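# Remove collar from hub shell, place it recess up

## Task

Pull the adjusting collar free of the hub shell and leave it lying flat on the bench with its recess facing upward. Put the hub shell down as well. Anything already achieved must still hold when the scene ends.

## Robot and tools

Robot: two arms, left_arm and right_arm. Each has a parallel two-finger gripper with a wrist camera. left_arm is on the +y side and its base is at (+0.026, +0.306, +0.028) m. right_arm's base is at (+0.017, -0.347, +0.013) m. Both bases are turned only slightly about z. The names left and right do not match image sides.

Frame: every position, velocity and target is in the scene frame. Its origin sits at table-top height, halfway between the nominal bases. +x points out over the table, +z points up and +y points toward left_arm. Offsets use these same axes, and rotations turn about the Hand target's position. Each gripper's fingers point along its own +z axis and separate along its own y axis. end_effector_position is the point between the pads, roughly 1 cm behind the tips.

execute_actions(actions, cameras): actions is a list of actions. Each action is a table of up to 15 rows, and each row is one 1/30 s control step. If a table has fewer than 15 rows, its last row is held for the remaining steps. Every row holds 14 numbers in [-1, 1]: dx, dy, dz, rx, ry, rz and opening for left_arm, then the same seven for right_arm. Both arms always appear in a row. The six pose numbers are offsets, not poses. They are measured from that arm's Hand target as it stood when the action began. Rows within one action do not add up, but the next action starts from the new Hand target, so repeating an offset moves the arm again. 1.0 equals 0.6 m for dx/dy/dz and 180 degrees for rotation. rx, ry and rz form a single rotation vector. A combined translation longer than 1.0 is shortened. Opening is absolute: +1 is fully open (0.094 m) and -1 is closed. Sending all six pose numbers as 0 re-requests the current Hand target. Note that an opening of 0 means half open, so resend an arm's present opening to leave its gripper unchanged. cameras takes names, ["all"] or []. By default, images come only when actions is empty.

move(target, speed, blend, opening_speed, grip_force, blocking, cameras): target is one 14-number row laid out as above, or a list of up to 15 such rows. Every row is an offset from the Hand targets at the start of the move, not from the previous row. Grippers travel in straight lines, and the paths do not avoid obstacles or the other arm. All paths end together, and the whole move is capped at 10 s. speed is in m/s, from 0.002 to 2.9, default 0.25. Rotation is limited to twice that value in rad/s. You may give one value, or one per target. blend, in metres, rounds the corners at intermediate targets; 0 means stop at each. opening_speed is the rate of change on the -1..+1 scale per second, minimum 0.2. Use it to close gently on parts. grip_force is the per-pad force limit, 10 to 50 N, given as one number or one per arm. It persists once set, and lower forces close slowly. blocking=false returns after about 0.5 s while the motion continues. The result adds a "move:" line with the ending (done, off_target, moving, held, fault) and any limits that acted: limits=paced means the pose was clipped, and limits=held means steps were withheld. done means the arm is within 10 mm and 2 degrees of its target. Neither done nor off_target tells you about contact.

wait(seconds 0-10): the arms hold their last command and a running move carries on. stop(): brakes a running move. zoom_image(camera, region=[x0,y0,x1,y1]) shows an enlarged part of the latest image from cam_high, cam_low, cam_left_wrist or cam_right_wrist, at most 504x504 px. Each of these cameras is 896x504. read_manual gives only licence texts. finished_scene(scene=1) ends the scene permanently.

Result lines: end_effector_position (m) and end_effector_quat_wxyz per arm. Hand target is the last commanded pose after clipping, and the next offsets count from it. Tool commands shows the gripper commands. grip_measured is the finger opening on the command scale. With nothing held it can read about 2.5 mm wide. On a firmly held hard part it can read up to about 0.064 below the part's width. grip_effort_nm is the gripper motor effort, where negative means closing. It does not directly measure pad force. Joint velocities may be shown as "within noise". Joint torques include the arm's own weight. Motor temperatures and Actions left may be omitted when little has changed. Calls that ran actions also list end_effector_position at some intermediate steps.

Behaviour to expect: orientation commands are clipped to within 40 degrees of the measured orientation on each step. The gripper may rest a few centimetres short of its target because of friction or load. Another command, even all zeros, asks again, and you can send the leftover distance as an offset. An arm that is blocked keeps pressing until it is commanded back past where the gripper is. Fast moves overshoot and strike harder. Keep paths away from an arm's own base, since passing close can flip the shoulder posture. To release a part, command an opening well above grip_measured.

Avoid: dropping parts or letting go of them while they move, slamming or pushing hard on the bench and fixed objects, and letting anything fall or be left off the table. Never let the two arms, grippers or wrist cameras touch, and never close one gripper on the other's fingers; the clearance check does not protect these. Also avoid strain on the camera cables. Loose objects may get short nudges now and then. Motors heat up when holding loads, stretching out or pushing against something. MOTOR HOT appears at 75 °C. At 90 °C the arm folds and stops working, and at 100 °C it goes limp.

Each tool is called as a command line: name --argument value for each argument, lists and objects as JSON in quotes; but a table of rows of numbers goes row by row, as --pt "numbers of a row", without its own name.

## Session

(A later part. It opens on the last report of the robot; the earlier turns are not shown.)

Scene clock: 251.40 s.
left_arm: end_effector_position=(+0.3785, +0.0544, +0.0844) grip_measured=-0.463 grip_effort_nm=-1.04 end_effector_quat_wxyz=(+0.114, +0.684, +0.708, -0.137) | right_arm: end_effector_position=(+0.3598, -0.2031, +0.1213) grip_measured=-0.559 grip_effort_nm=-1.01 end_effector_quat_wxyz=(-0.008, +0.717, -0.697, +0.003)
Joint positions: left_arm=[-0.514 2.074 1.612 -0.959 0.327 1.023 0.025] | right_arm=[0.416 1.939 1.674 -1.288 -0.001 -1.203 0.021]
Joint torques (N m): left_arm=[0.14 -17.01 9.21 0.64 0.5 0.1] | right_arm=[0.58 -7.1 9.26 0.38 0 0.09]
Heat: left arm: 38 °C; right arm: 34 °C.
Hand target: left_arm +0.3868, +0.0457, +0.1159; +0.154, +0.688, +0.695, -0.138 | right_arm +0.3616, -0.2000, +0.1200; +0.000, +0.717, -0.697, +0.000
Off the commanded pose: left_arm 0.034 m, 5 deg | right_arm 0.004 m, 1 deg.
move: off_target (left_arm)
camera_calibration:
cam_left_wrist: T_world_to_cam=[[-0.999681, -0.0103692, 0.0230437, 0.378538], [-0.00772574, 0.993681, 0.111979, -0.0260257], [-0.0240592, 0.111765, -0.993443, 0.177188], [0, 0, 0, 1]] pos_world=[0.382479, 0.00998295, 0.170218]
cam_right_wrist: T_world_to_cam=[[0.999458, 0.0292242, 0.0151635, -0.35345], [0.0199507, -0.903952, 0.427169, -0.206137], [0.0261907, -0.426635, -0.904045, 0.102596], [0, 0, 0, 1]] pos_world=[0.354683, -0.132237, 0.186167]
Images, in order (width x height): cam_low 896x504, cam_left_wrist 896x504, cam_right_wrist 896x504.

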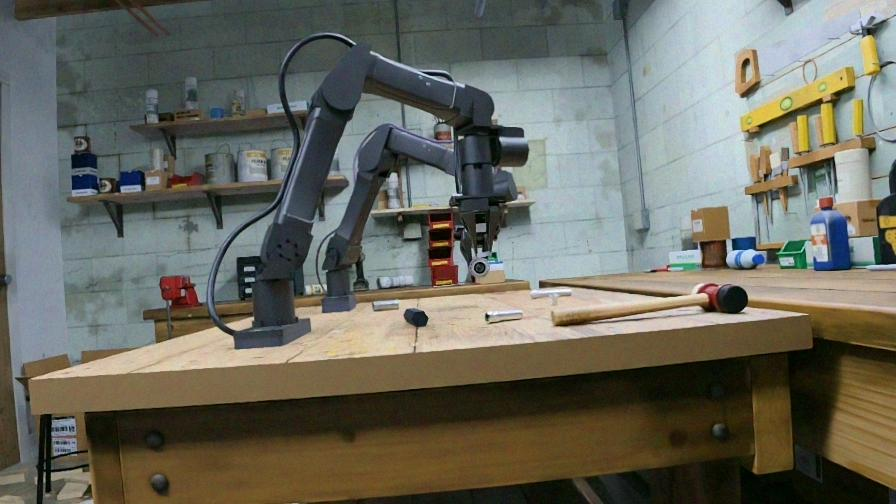

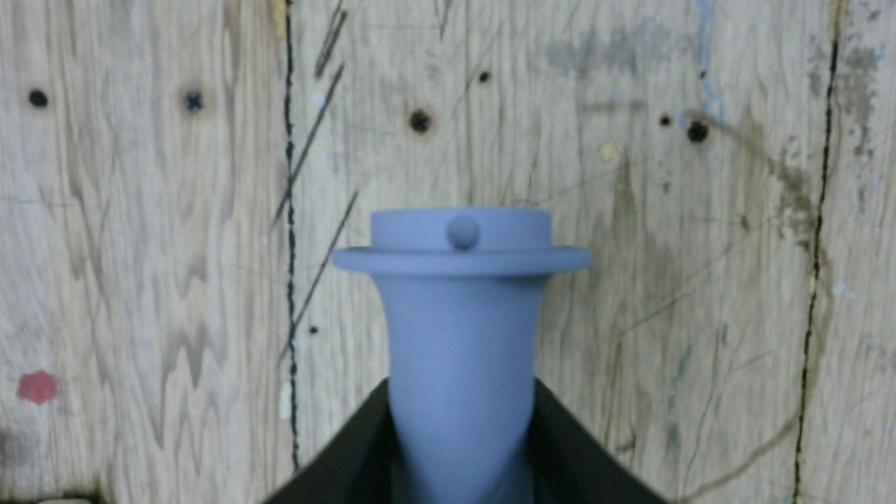

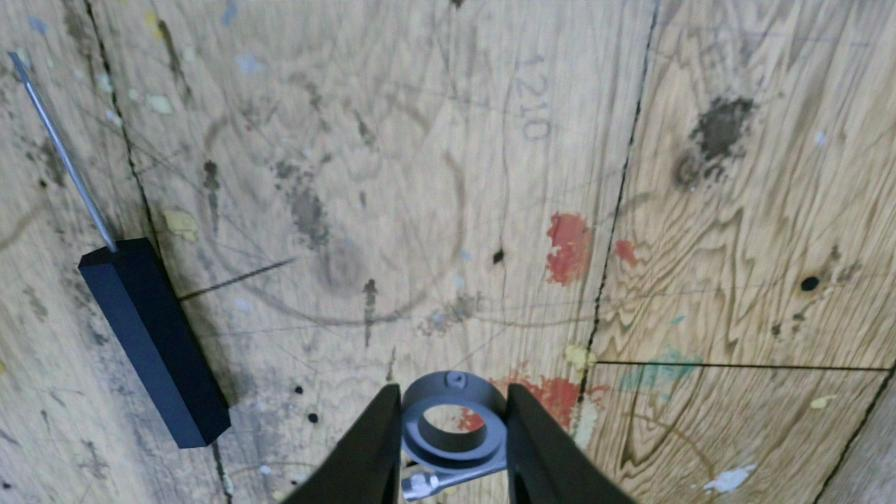

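move --target '[0,0,-0.075, 0, 0, 0, -0.8, 0, 0, -0.145, 0, 0, 0, -0.85]' --speed 0.12 --cameras '["cam_left_wrist","cam_right_wrist","cam_low"]'

zoom_image --camera "cam_low" --region '[430, 220, 580, 330]'

Scene clock: 264.23 s.
left_arm: end_effector_position=(+0.3894, +0.0485, +0.0714) grip_measured=-0.463 grip_effort_nm=-1.04 end_effector_quat_wxyz=(+0.147, +0.686, +0.701, -0.127) | right_arm: end_effector_position=(+0.3644, -0.2014, +0.0448) grip_measured=-0.559 grip_effort_nm=-1.01 end_effector_quat_wxyz=(-0.009, +0.717, -0.697, +0.004)
Joint positions: left_arm=[-0.514 2.074 1.546 -0.823 0.327 1.023 0.025] | right_arm=[0.416 2.005 1.459 -1.004 0 -1.203 0.021]
Joint torques (N m): left_arm=[0.14 -12.96 5.14 0.95 0.49 0.09] | right_arm=[0.57 -7.75 5.15 0.81 0.02 0.09]
Heat: left arm: 38 °C; right arm: 33 °C.
Hand target: left_arm +0.3867, +0.0457, +0.0709; +0.154, +0.688, +0.695, -0.138 | right_arm +0.3616, -0.2001, +0.0330; +0.000, +0.717, -0.697, +0.000
Off the commanded pose: left_arm 0.004 m, 2 deg | right_arm 0.012 m, 1 deg.
move: off_target (right_arm)
camera_calibration:
cam_left_wrist: T_world_to_cam=[[-0.999204, -0.0101972, -0.0385753, 0.393949], [-0.0131945, 0.996846, 0.078262, -0.0142639], [0.0376555, 0.0787087, -0.996186, 0.142885], [0, 0, 0, 1]] pos_world=[0.388067, 0.00698974, 0.158653]
cam_right_wrist: T_world_to_cam=[[0.99942, 0.0288423, 0.0181065, -0.357201], [0.0183475, -0.90396, 0.427222, -0.171351], [0.0286896, -0.426642, -0.903965, 0.0331779], [0, 0, 0, 1]] pos_world=[0.359186, -0.130437, 0.109664]
Images, in order (width x height): cam_low 896x504, cam_left_wrist 896x504, cam_right_wrist 896x504.

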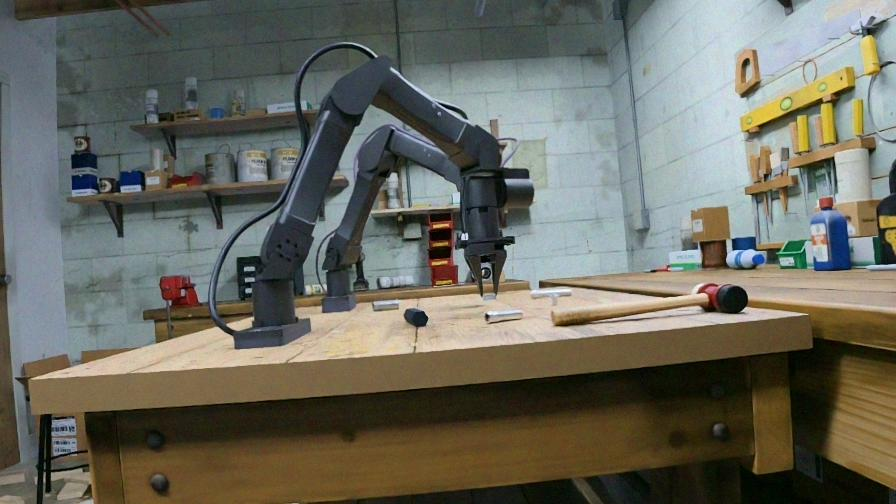

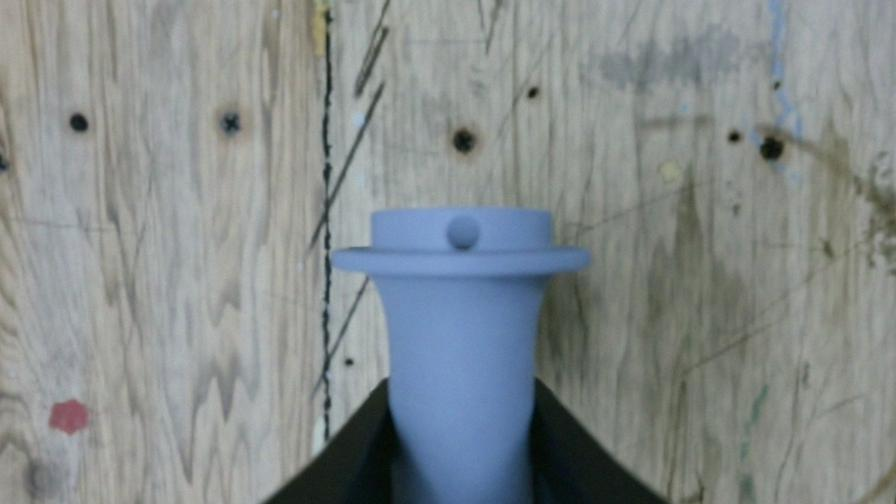

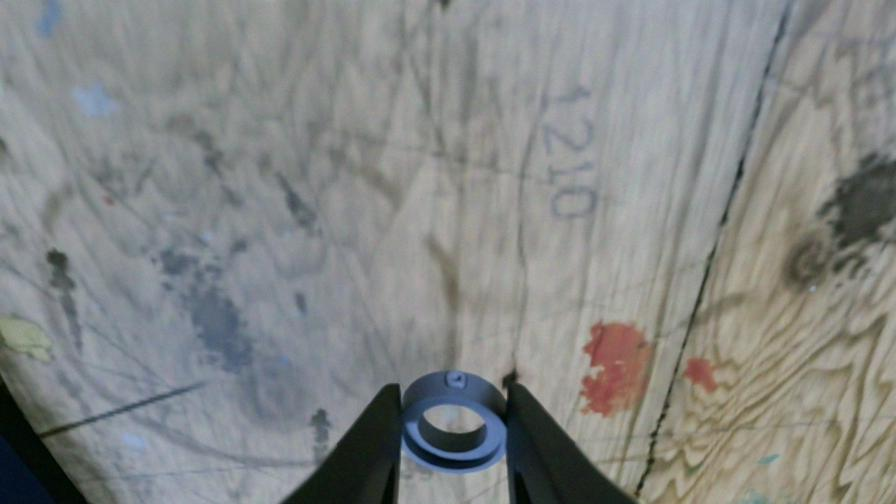

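Scaled by 3.360 from the camera's 896x504 image, which has a finer 1280x720 frame.

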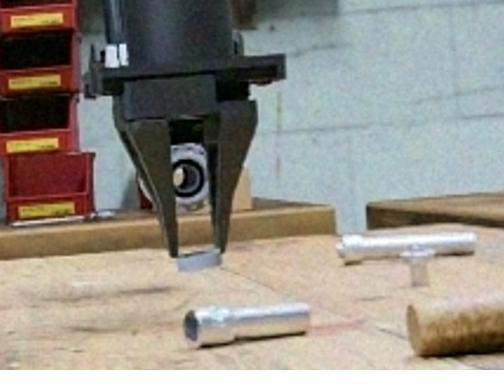

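move --target '[0,0,-0.068, 0, 0, 0, -0.8, 0, 0, -0.028, 0, 0, 0, -0.85]' --speed 0.06 --cameras '["cam_left_wrist","cam_right_wrist","cam_low"]'

zoom_image --camera "cam_low" --region '[430, 220, 580, 330]'

Scene clock: 269.27 s.
left_arm: end_effector_position=(+0.3912, +0.0475, +0.0415) grip_measured=-0.463 grip_effort_nm=-1.04 end_effector_quat_wxyz=(+0.159, +0.686, +0.699, -0.124) | right_arm: end_effector_position=(+0.3663, -0.2006, +0.0305) grip_measured=-0.559 grip_effort_nm=-1.01 end_effector_quat_wxyz=(-0.013, +0.717, -0.697, +0.005)
Joint positions: left_arm=[-0.514 2.101 1.456 -0.681 0.328 1.023 0.025] | right_arm=[0.416 2.023 1.425 -0.945 0 -1.203 0.021]
Joint torques (N m): left_arm=[0.16 -10.59 5.18 0.98 0.49 0.09] | right_arm=[0.53 -7.51 4.79 0.81 0 0.09]
Heat: left arm: 37 °C; right arm: 33 °C.
Hand target: left_arm +0.3867, +0.0457, +0.0300; +0.154, +0.688, +0.695, -0.138 | right_arm +0.3616, -0.2001, +0.0162; +0.000, +0.717, -0.697, +0.000
Off the commanded pose: left_arm 0.012 m, 2 deg | right_arm 0.015 m, 2 deg.
move: off_target (left_arm, right_arm)
camera_calibration:
cam_left_wrist: T_world_to_cam=[[-0.998154, -0.0107121, -0.0597799, 0.395048], [-0.0146701, 0.997701, 0.0661674, -0.00983488], [0.0589337, 0.0669223, -0.996016, 0.105384], [0, 0, 0, 1]] pos_world=[0.387964, 0.00699151, 0.129231]
cam_right_wrist: T_world_to_cam=[[0.99927, 0.0287417, 0.0251678, -0.359002], [0.0153413, -0.905226, 0.424654, -0.163642], [0.0349878, -0.423958, -0.905006, 0.0188222], [0, 0, 0, 1]] pos_world=[0.360592, -0.129835, 0.0955606]
Images, in order (width x height): cam_low 896x504, cam_left_wrist 896x504, cam_right_wrist 896x504.

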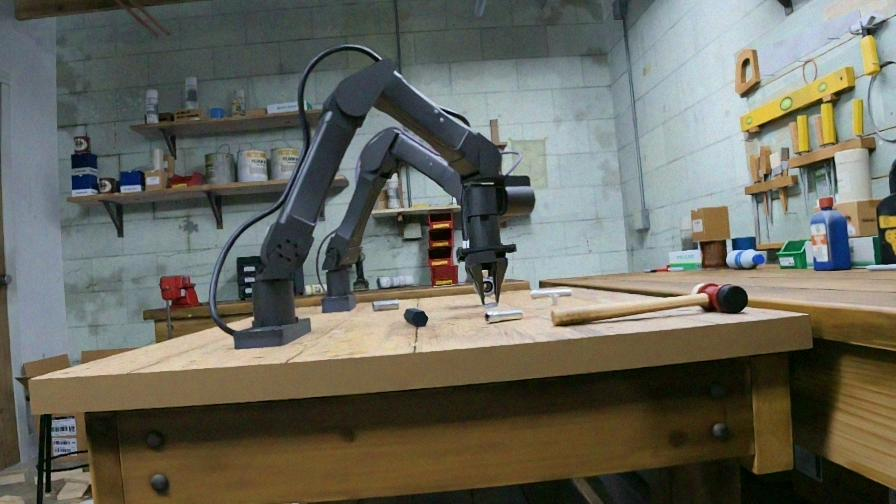

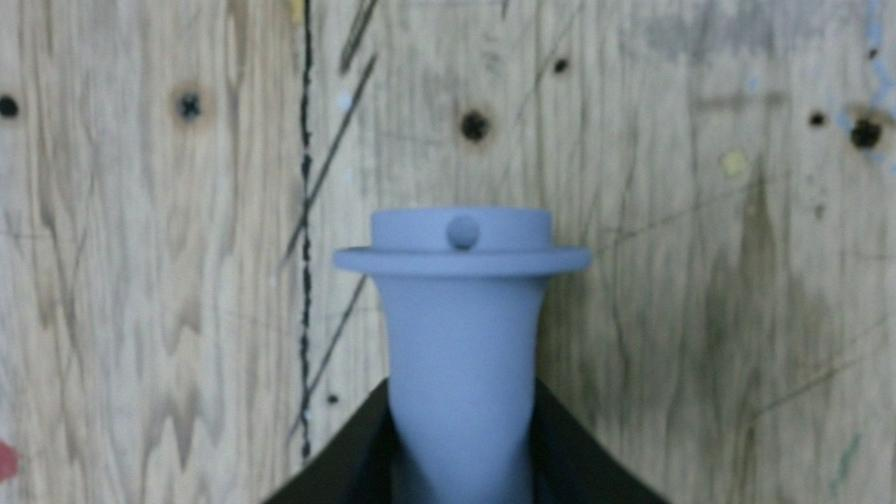

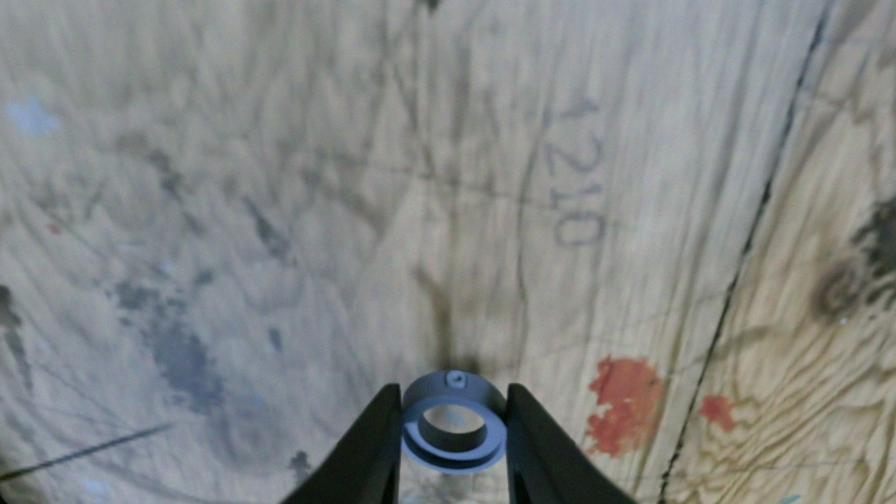

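Scaled by 3.360 from the camera's 896x504 image, which has a finer 1280x720 frame.

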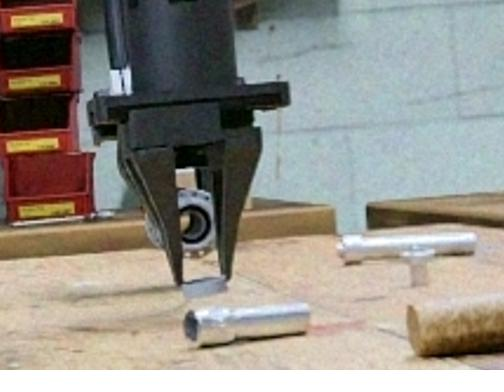

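move --target '[0,0,-0.025, 0, 0, 0, -0.8, 0, 0, -0.018, 0, 0, 0, -0.85]' --speed 0.04

move --target '[0,0,-0.01, 0, 0, 0, -0.8, 0, 0, -0.01, 0, 0, 0, -0.85]' --speed 0.04 --cameras '["cam_left_wrist","cam_right_wrist","cam_low"]'

zoom_image --camera "cam_low" --region '[430, 220, 580, 330]'

Scene clock: 274.37 s.
left_arm: end_effector_position=(+0.3921, +0.0470, +0.0276) grip_measured=-0.463 grip_effort_nm=-1.04 end_effector_quat_wxyz=(+0.160, +0.686, +0.699, -0.124) | right_arm: end_effector_position=(+0.3667, -0.2006, +0.0196) grip_measured=-0.559 grip_effort_nm=-1.01 end_effector_quat_wxyz=(-0.013, +0.717, -0.697, +0.006)
Joint positions: left_arm=[-0.514 2.125 1.432 -0.631 0.328 1.023 0.025] | right_arm=[0.416 2.04 1.404 -0.907 0 -1.203 0.021]
Joint torques (N m): left_arm=[0.14 -10.52 5.04 1.01 0.49 0.09] | right_arm=[0.57 -7.58 4.71 0.81 0 0.09]
Heat: left arm: 36 °C; right arm: 32 °C.
Hand target: left_arm +0.3868, +0.0457, +0.0151; +0.154, +0.688, +0.695, -0.138 | right_arm +0.3617, -0.2001, +0.0055; +0.000, +0.717, -0.697, +0.000
Off the commanded pose: left_arm 0.014 m, 2 deg | right_arm 0.015 m, 2 deg.
move: off_target (left_arm, right_arm)

Scene clock: 275.30 s.
left_arm: end_effector_position=(+0.3925, +0.0467, +0.0224) grip_measured=-0.463 grip_effort_nm=-1.04 end_effector_quat_wxyz=(+0.161, +0.686, +0.698, -0.124) | right_arm: end_effector_position=(+0.3681, -0.2000, +0.0189) grip_measured=-0.559 grip_effort_nm=-1.01 end_effector_quat_wxyz=(-0.016, +0.716, -0.697, +0.007)
Joint positions: left_arm=[-0.514 2.134 1.424 -0.611 0.328 1.023 0.025] | right_arm=[0.416 2.04 1.401 -0.896 0 -1.203 0.021]
Joint torques (N m): left_arm=[0.16 -10.43 4.97 1 0.47 0.1] | right_arm=[0.59 -7.01 4.08 0.93 0 0.09]
Heat: left arm: 36 °C; right arm: 32 °C.
Hand target: left_arm +0.3868, +0.0457, +0.0091; +0.154, +0.688, +0.695, -0.138 | right_arm +0.3617, -0.2000, -0.0005; +0.000, +0.717, -0.697, +0.000
Off the commanded pose: left_arm 0.014 m, 2 deg | right_arm 0.020 m, 2 deg.
move: off_target (left_arm, right_arm)
camera_calibration:
cam_left_wrist: T_world_to_cam=[[-0.997909, -0.0107114, -0.063743, 0.395145], [-0.014743, 0.997897, 0.0631174, -0.00760299], [0.0629329, 0.0639252, -0.995968, 0.0849022], [0, 0, 0, 1]] pos_world=[0.388863, 0.00639217, 0.110228]
cam_right_wrist: T_world_to_cam=[[0.999087, 0.02822, 0.0320653, -0.36061], [0.0120379, -0.906275, 0.422517, -0.15704], [0.0409834, -0.421745, -0.905788, 0.00666988], [0, 0, 0, 1]] pos_world=[0.361898, -0.129332, 0.0839567]
Images, in order (width x height): cam_low 896x504, cam_left_wrist 896x504, cam_right_wrist 896x504.

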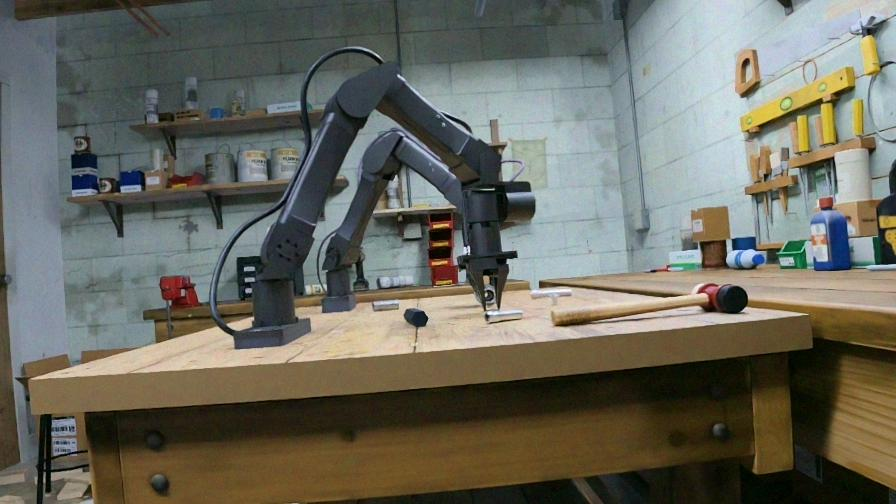

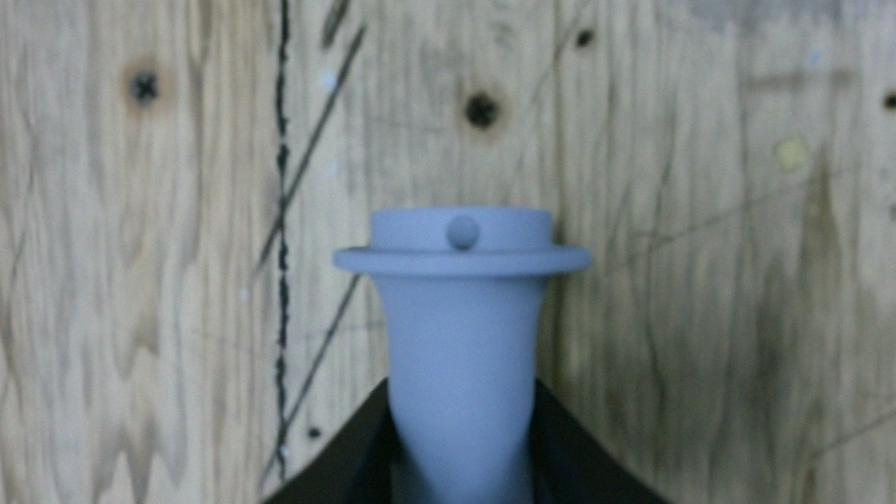

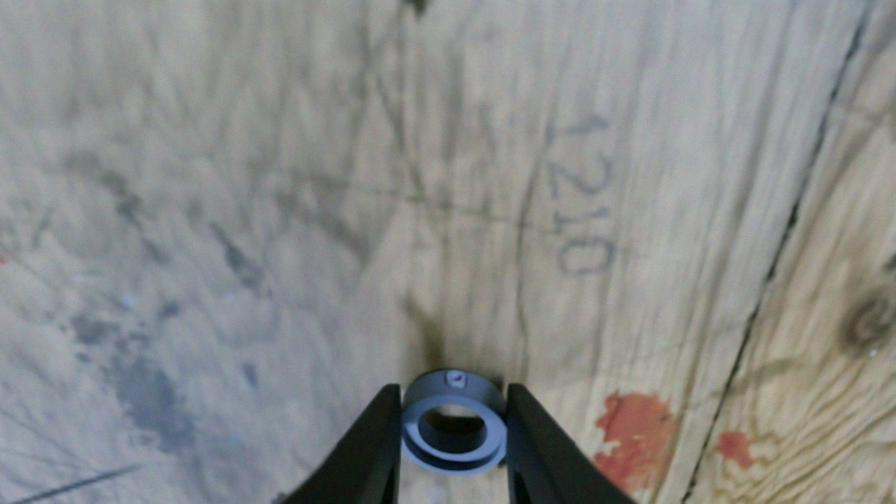

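Scaled by 3.360 from the camera's 896x504 image, which has a finer 1280x720 frame.

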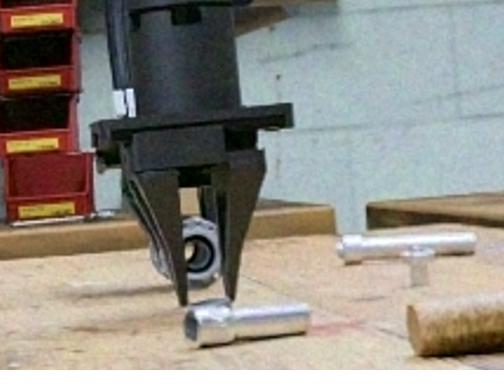

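move --pt "0 0 -0.008 0 0 0 -0.8 0 0 0.006 0 0 0 -0.85" --pt "0 0 -0.008 0 0 0 -0.8 0 0 0.006 0 0 0 -0.3" --speed 0.04 --opening_speed 0.4 --cameras '["cam_left_wrist","cam_right_wrist"]'

zoom_image --camera "cam_right_wrist" --region '[350, 330, 560, 500]'

Scene clock: 285.03 s.
left_arm: end_effector_position=(+0.3952, +0.0451, +0.0221) grip_measured=-0.463 grip_effort_nm=-1.04 end_effector_quat_wxyz=(+0.167, +0.686, +0.697, -0.123) | right_arm: end_effector_position=(+0.3681, -0.2000, +0.0189) grip_measured=-0.302 grip_effort_nm=0.11 end_effector_quat_wxyz=(-0.016, +0.716, -0.697, +0.007)
Joint positions: left_arm=[-0.514 2.137 1.424 -0.596 0.329 1.023 0.025] | right_arm=[0.416 2.04 1.401 -0.896 0 -1.203 0.033]
Joint torques (N m): left_arm=[0.17 -10.03 4.42 1.02 0.46 0.09] | right_arm=[0.57 -7.32 4.68 0.79 0.01 0.07]
Motor temperatures (°C): left_arm=[26 34 30 25 26 24 27] | right_arm=[25 32 27 30 25 24 27]
Heat: left arm: 34 °C; right arm: 32 °C.
Hand target: left_arm +0.3869, +0.0457, +0.0043; +0.154, +0.688, +0.695, -0.138 | right_arm +0.3617, -0.2000, +0.0031; +0.000, +0.717, -0.697, +0.000
Off the commanded pose: left_arm 0.020 m, 2 deg | right_arm 0.017 m, 2 deg.
move: off_target (left_arm, right_arm); target 2's new opening was sent with right_arm's hand 0.017 m and 2 deg from that target
camera_calibration:
cam_left_wrist: T_world_to_cam=[[-0.997231, -0.0108464, -0.073568, 0.39774], [-0.0150247, 0.998291, 0.0564822, -0.00573432], [0.0728296, 0.0574312, -0.995689, 0.0808817], [0, 0, 0, 1]] pos_world=[0.390662, 0.00539342, 0.110118]
cam_right_wrist: T_world_to_cam=[[0.999087, 0.02822, 0.0320653, -0.36061], [0.0120379, -0.906275, 0.422517, -0.15704], [0.0409834, -0.421745, -0.905788, 0.00666988], [0, 0, 0, 1]] pos_world=[0.361898, -0.129332, 0.0839567]
Images, in order (width x height): cam_left_wrist 896x504, cam_right_wrist 896x504.

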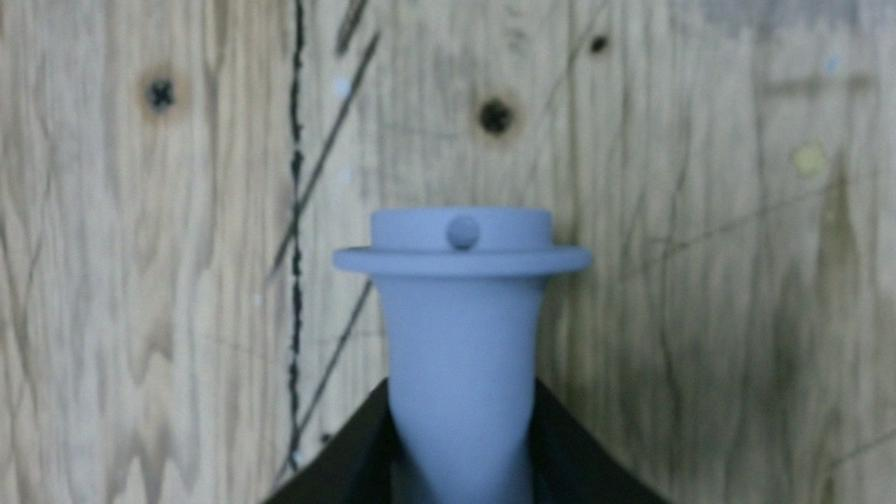

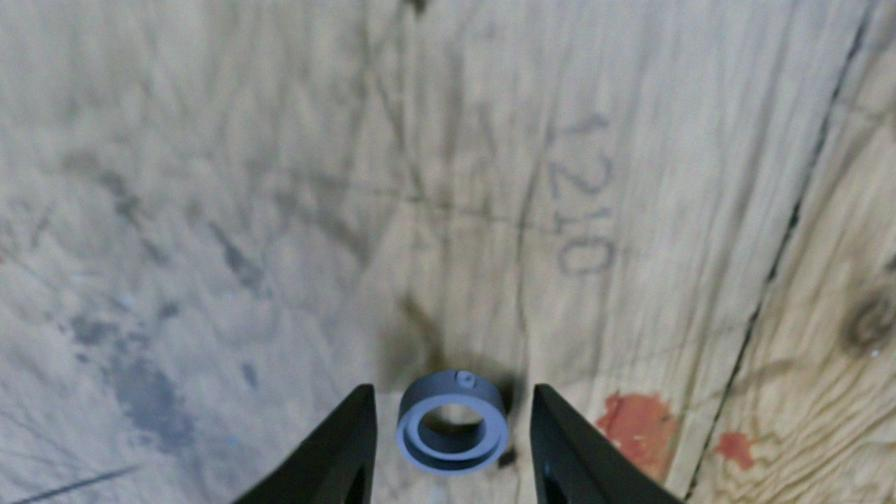

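Scaled by 2.400 from the camera's 896x504 image, which has a finer 1280x720 frame.

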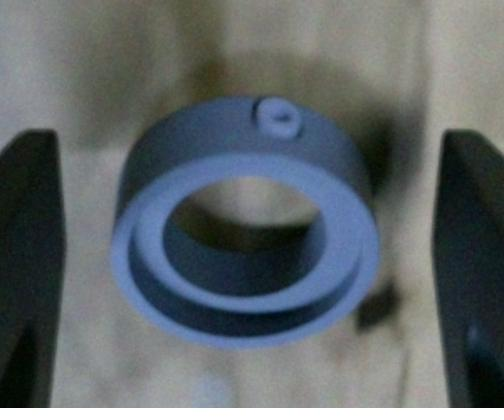

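move --pt "0 0 0.006 0 0 0 -0.8 0 0 0.1 0 0 0 -0.3" --pt "0 0 0.006 0 0 0 0.8 0 0 0.2 0 0 0 -0.3" --pt "0 0.06 0.22 0 0 0 0.8 0 0 0.2 0 0 0 -0.3" --speed 0.12 --opening_speed 0.7 --cameras '["cam_left_wrist","cam_right_wrist","cam_low"]'

Scene clock: 295.53 s.
left_arm: end_effector_position=(+0.3818, +0.0860, +0.1107) grip_measured=+0.798 grip_effort_nm=0.08 end_effector_quat_wxyz=(+0.124, +0.684, +0.705, -0.139) | right_arm: end_effector_position=(+0.3594, -0.2036, +0.1011) grip_measured=-0.302 grip_effort_nm=0.10 end_effector_quat_wxyz=(+0.022, +0.716, -0.697, -0.009)
Joint positions: left_arm=[-0.434 2.006 1.613 -1.038 0.35 1.108 0.084] | right_arm=[0.416 2.007 1.688 -1.299 0 -1.203 0.033]
Joint torques (N m): left_arm=[0.35 -15.6 8.88 0.57 0.44 0.11] | right_arm=[0.51 -12.53 8.75 0.24 0 0.07]
Heat: left arm: 33 °C; right arm: 32 °C.
Hand target: left_arm +0.3868, +0.0817, +0.1362; +0.154, +0.688, +0.695, -0.138 | right_arm +0.3617, -0.2000, +0.1230; +0.000, +0.717, -0.697, +0.000
Off the commanded pose: left_arm 0.026 m, 4 deg | right_arm 0.022 m, 3 deg.
move: off_target (left_arm, right_arm); target 2's new opening was sent with left_arm's hand 0.016 m and 2 deg from that target
camera_calibration:
cam_left_wrist: T_world_to_cam=[[-0.999906, -0.00744065, 0.011483, 0.382693], [-0.00632666, 0.995536, 0.0941716, -0.0590459], [-0.0121324, 0.0940902, -0.99549, 0.197037], [0, 0, 0, 1]] pos_world=[0.384675, 0.0430905, 0.197314]
cam_right_wrist: T_world_to_cam=[[0.998602, 0.0280539, -0.0447925, -0.346601], [0.0452075, -0.892428, 0.44892, -0.206819], [-0.0273802, -0.450317, -0.892449, 0.0974634], [0, 0, 0, 1]] pos_world=[0.358135, -0.130958, 0.164301]
Images, in order (width x height): cam_low 896x504, cam_left_wrist 896x504, cam_right_wrist 896x504.

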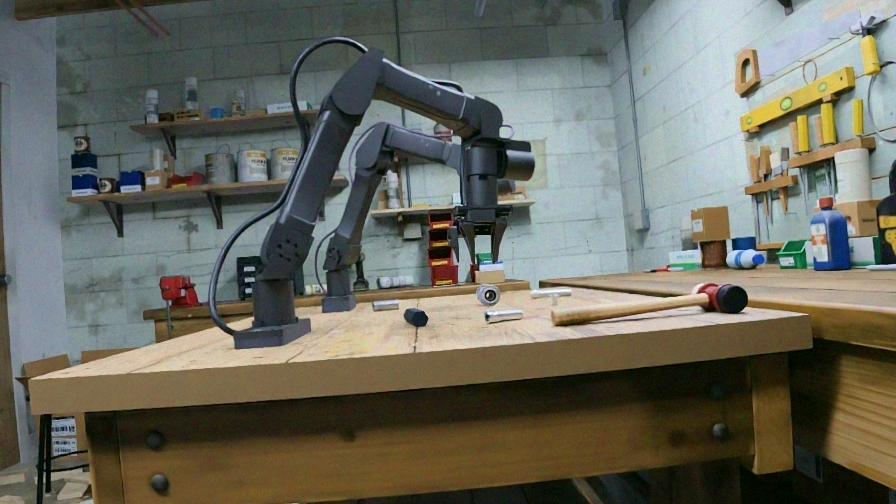

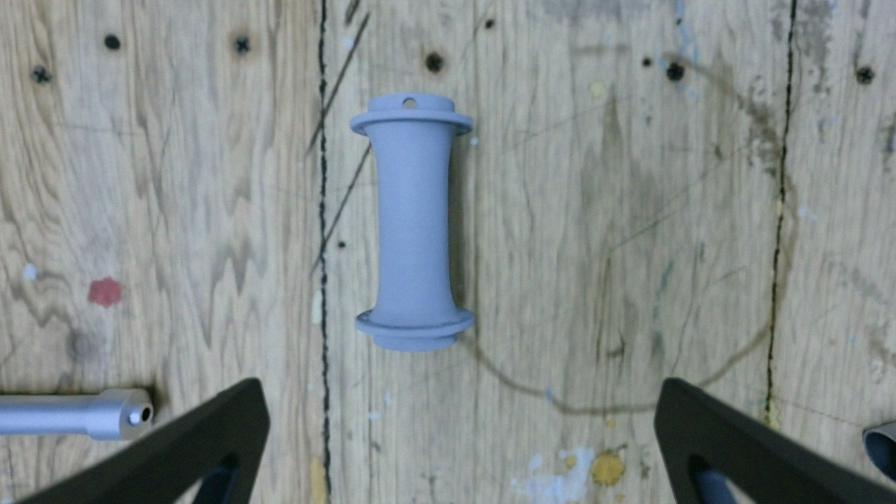

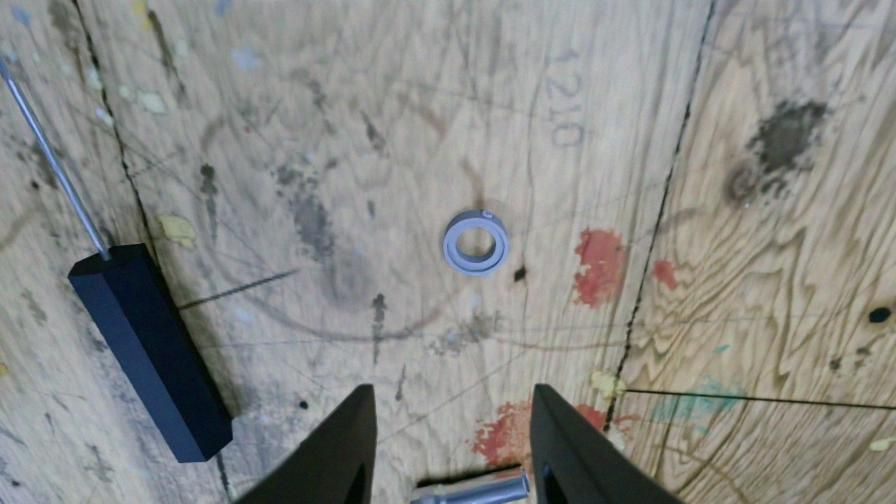

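Both are down, and the collar's recess faces up.

finished_scene

The scene is finished: the task was done.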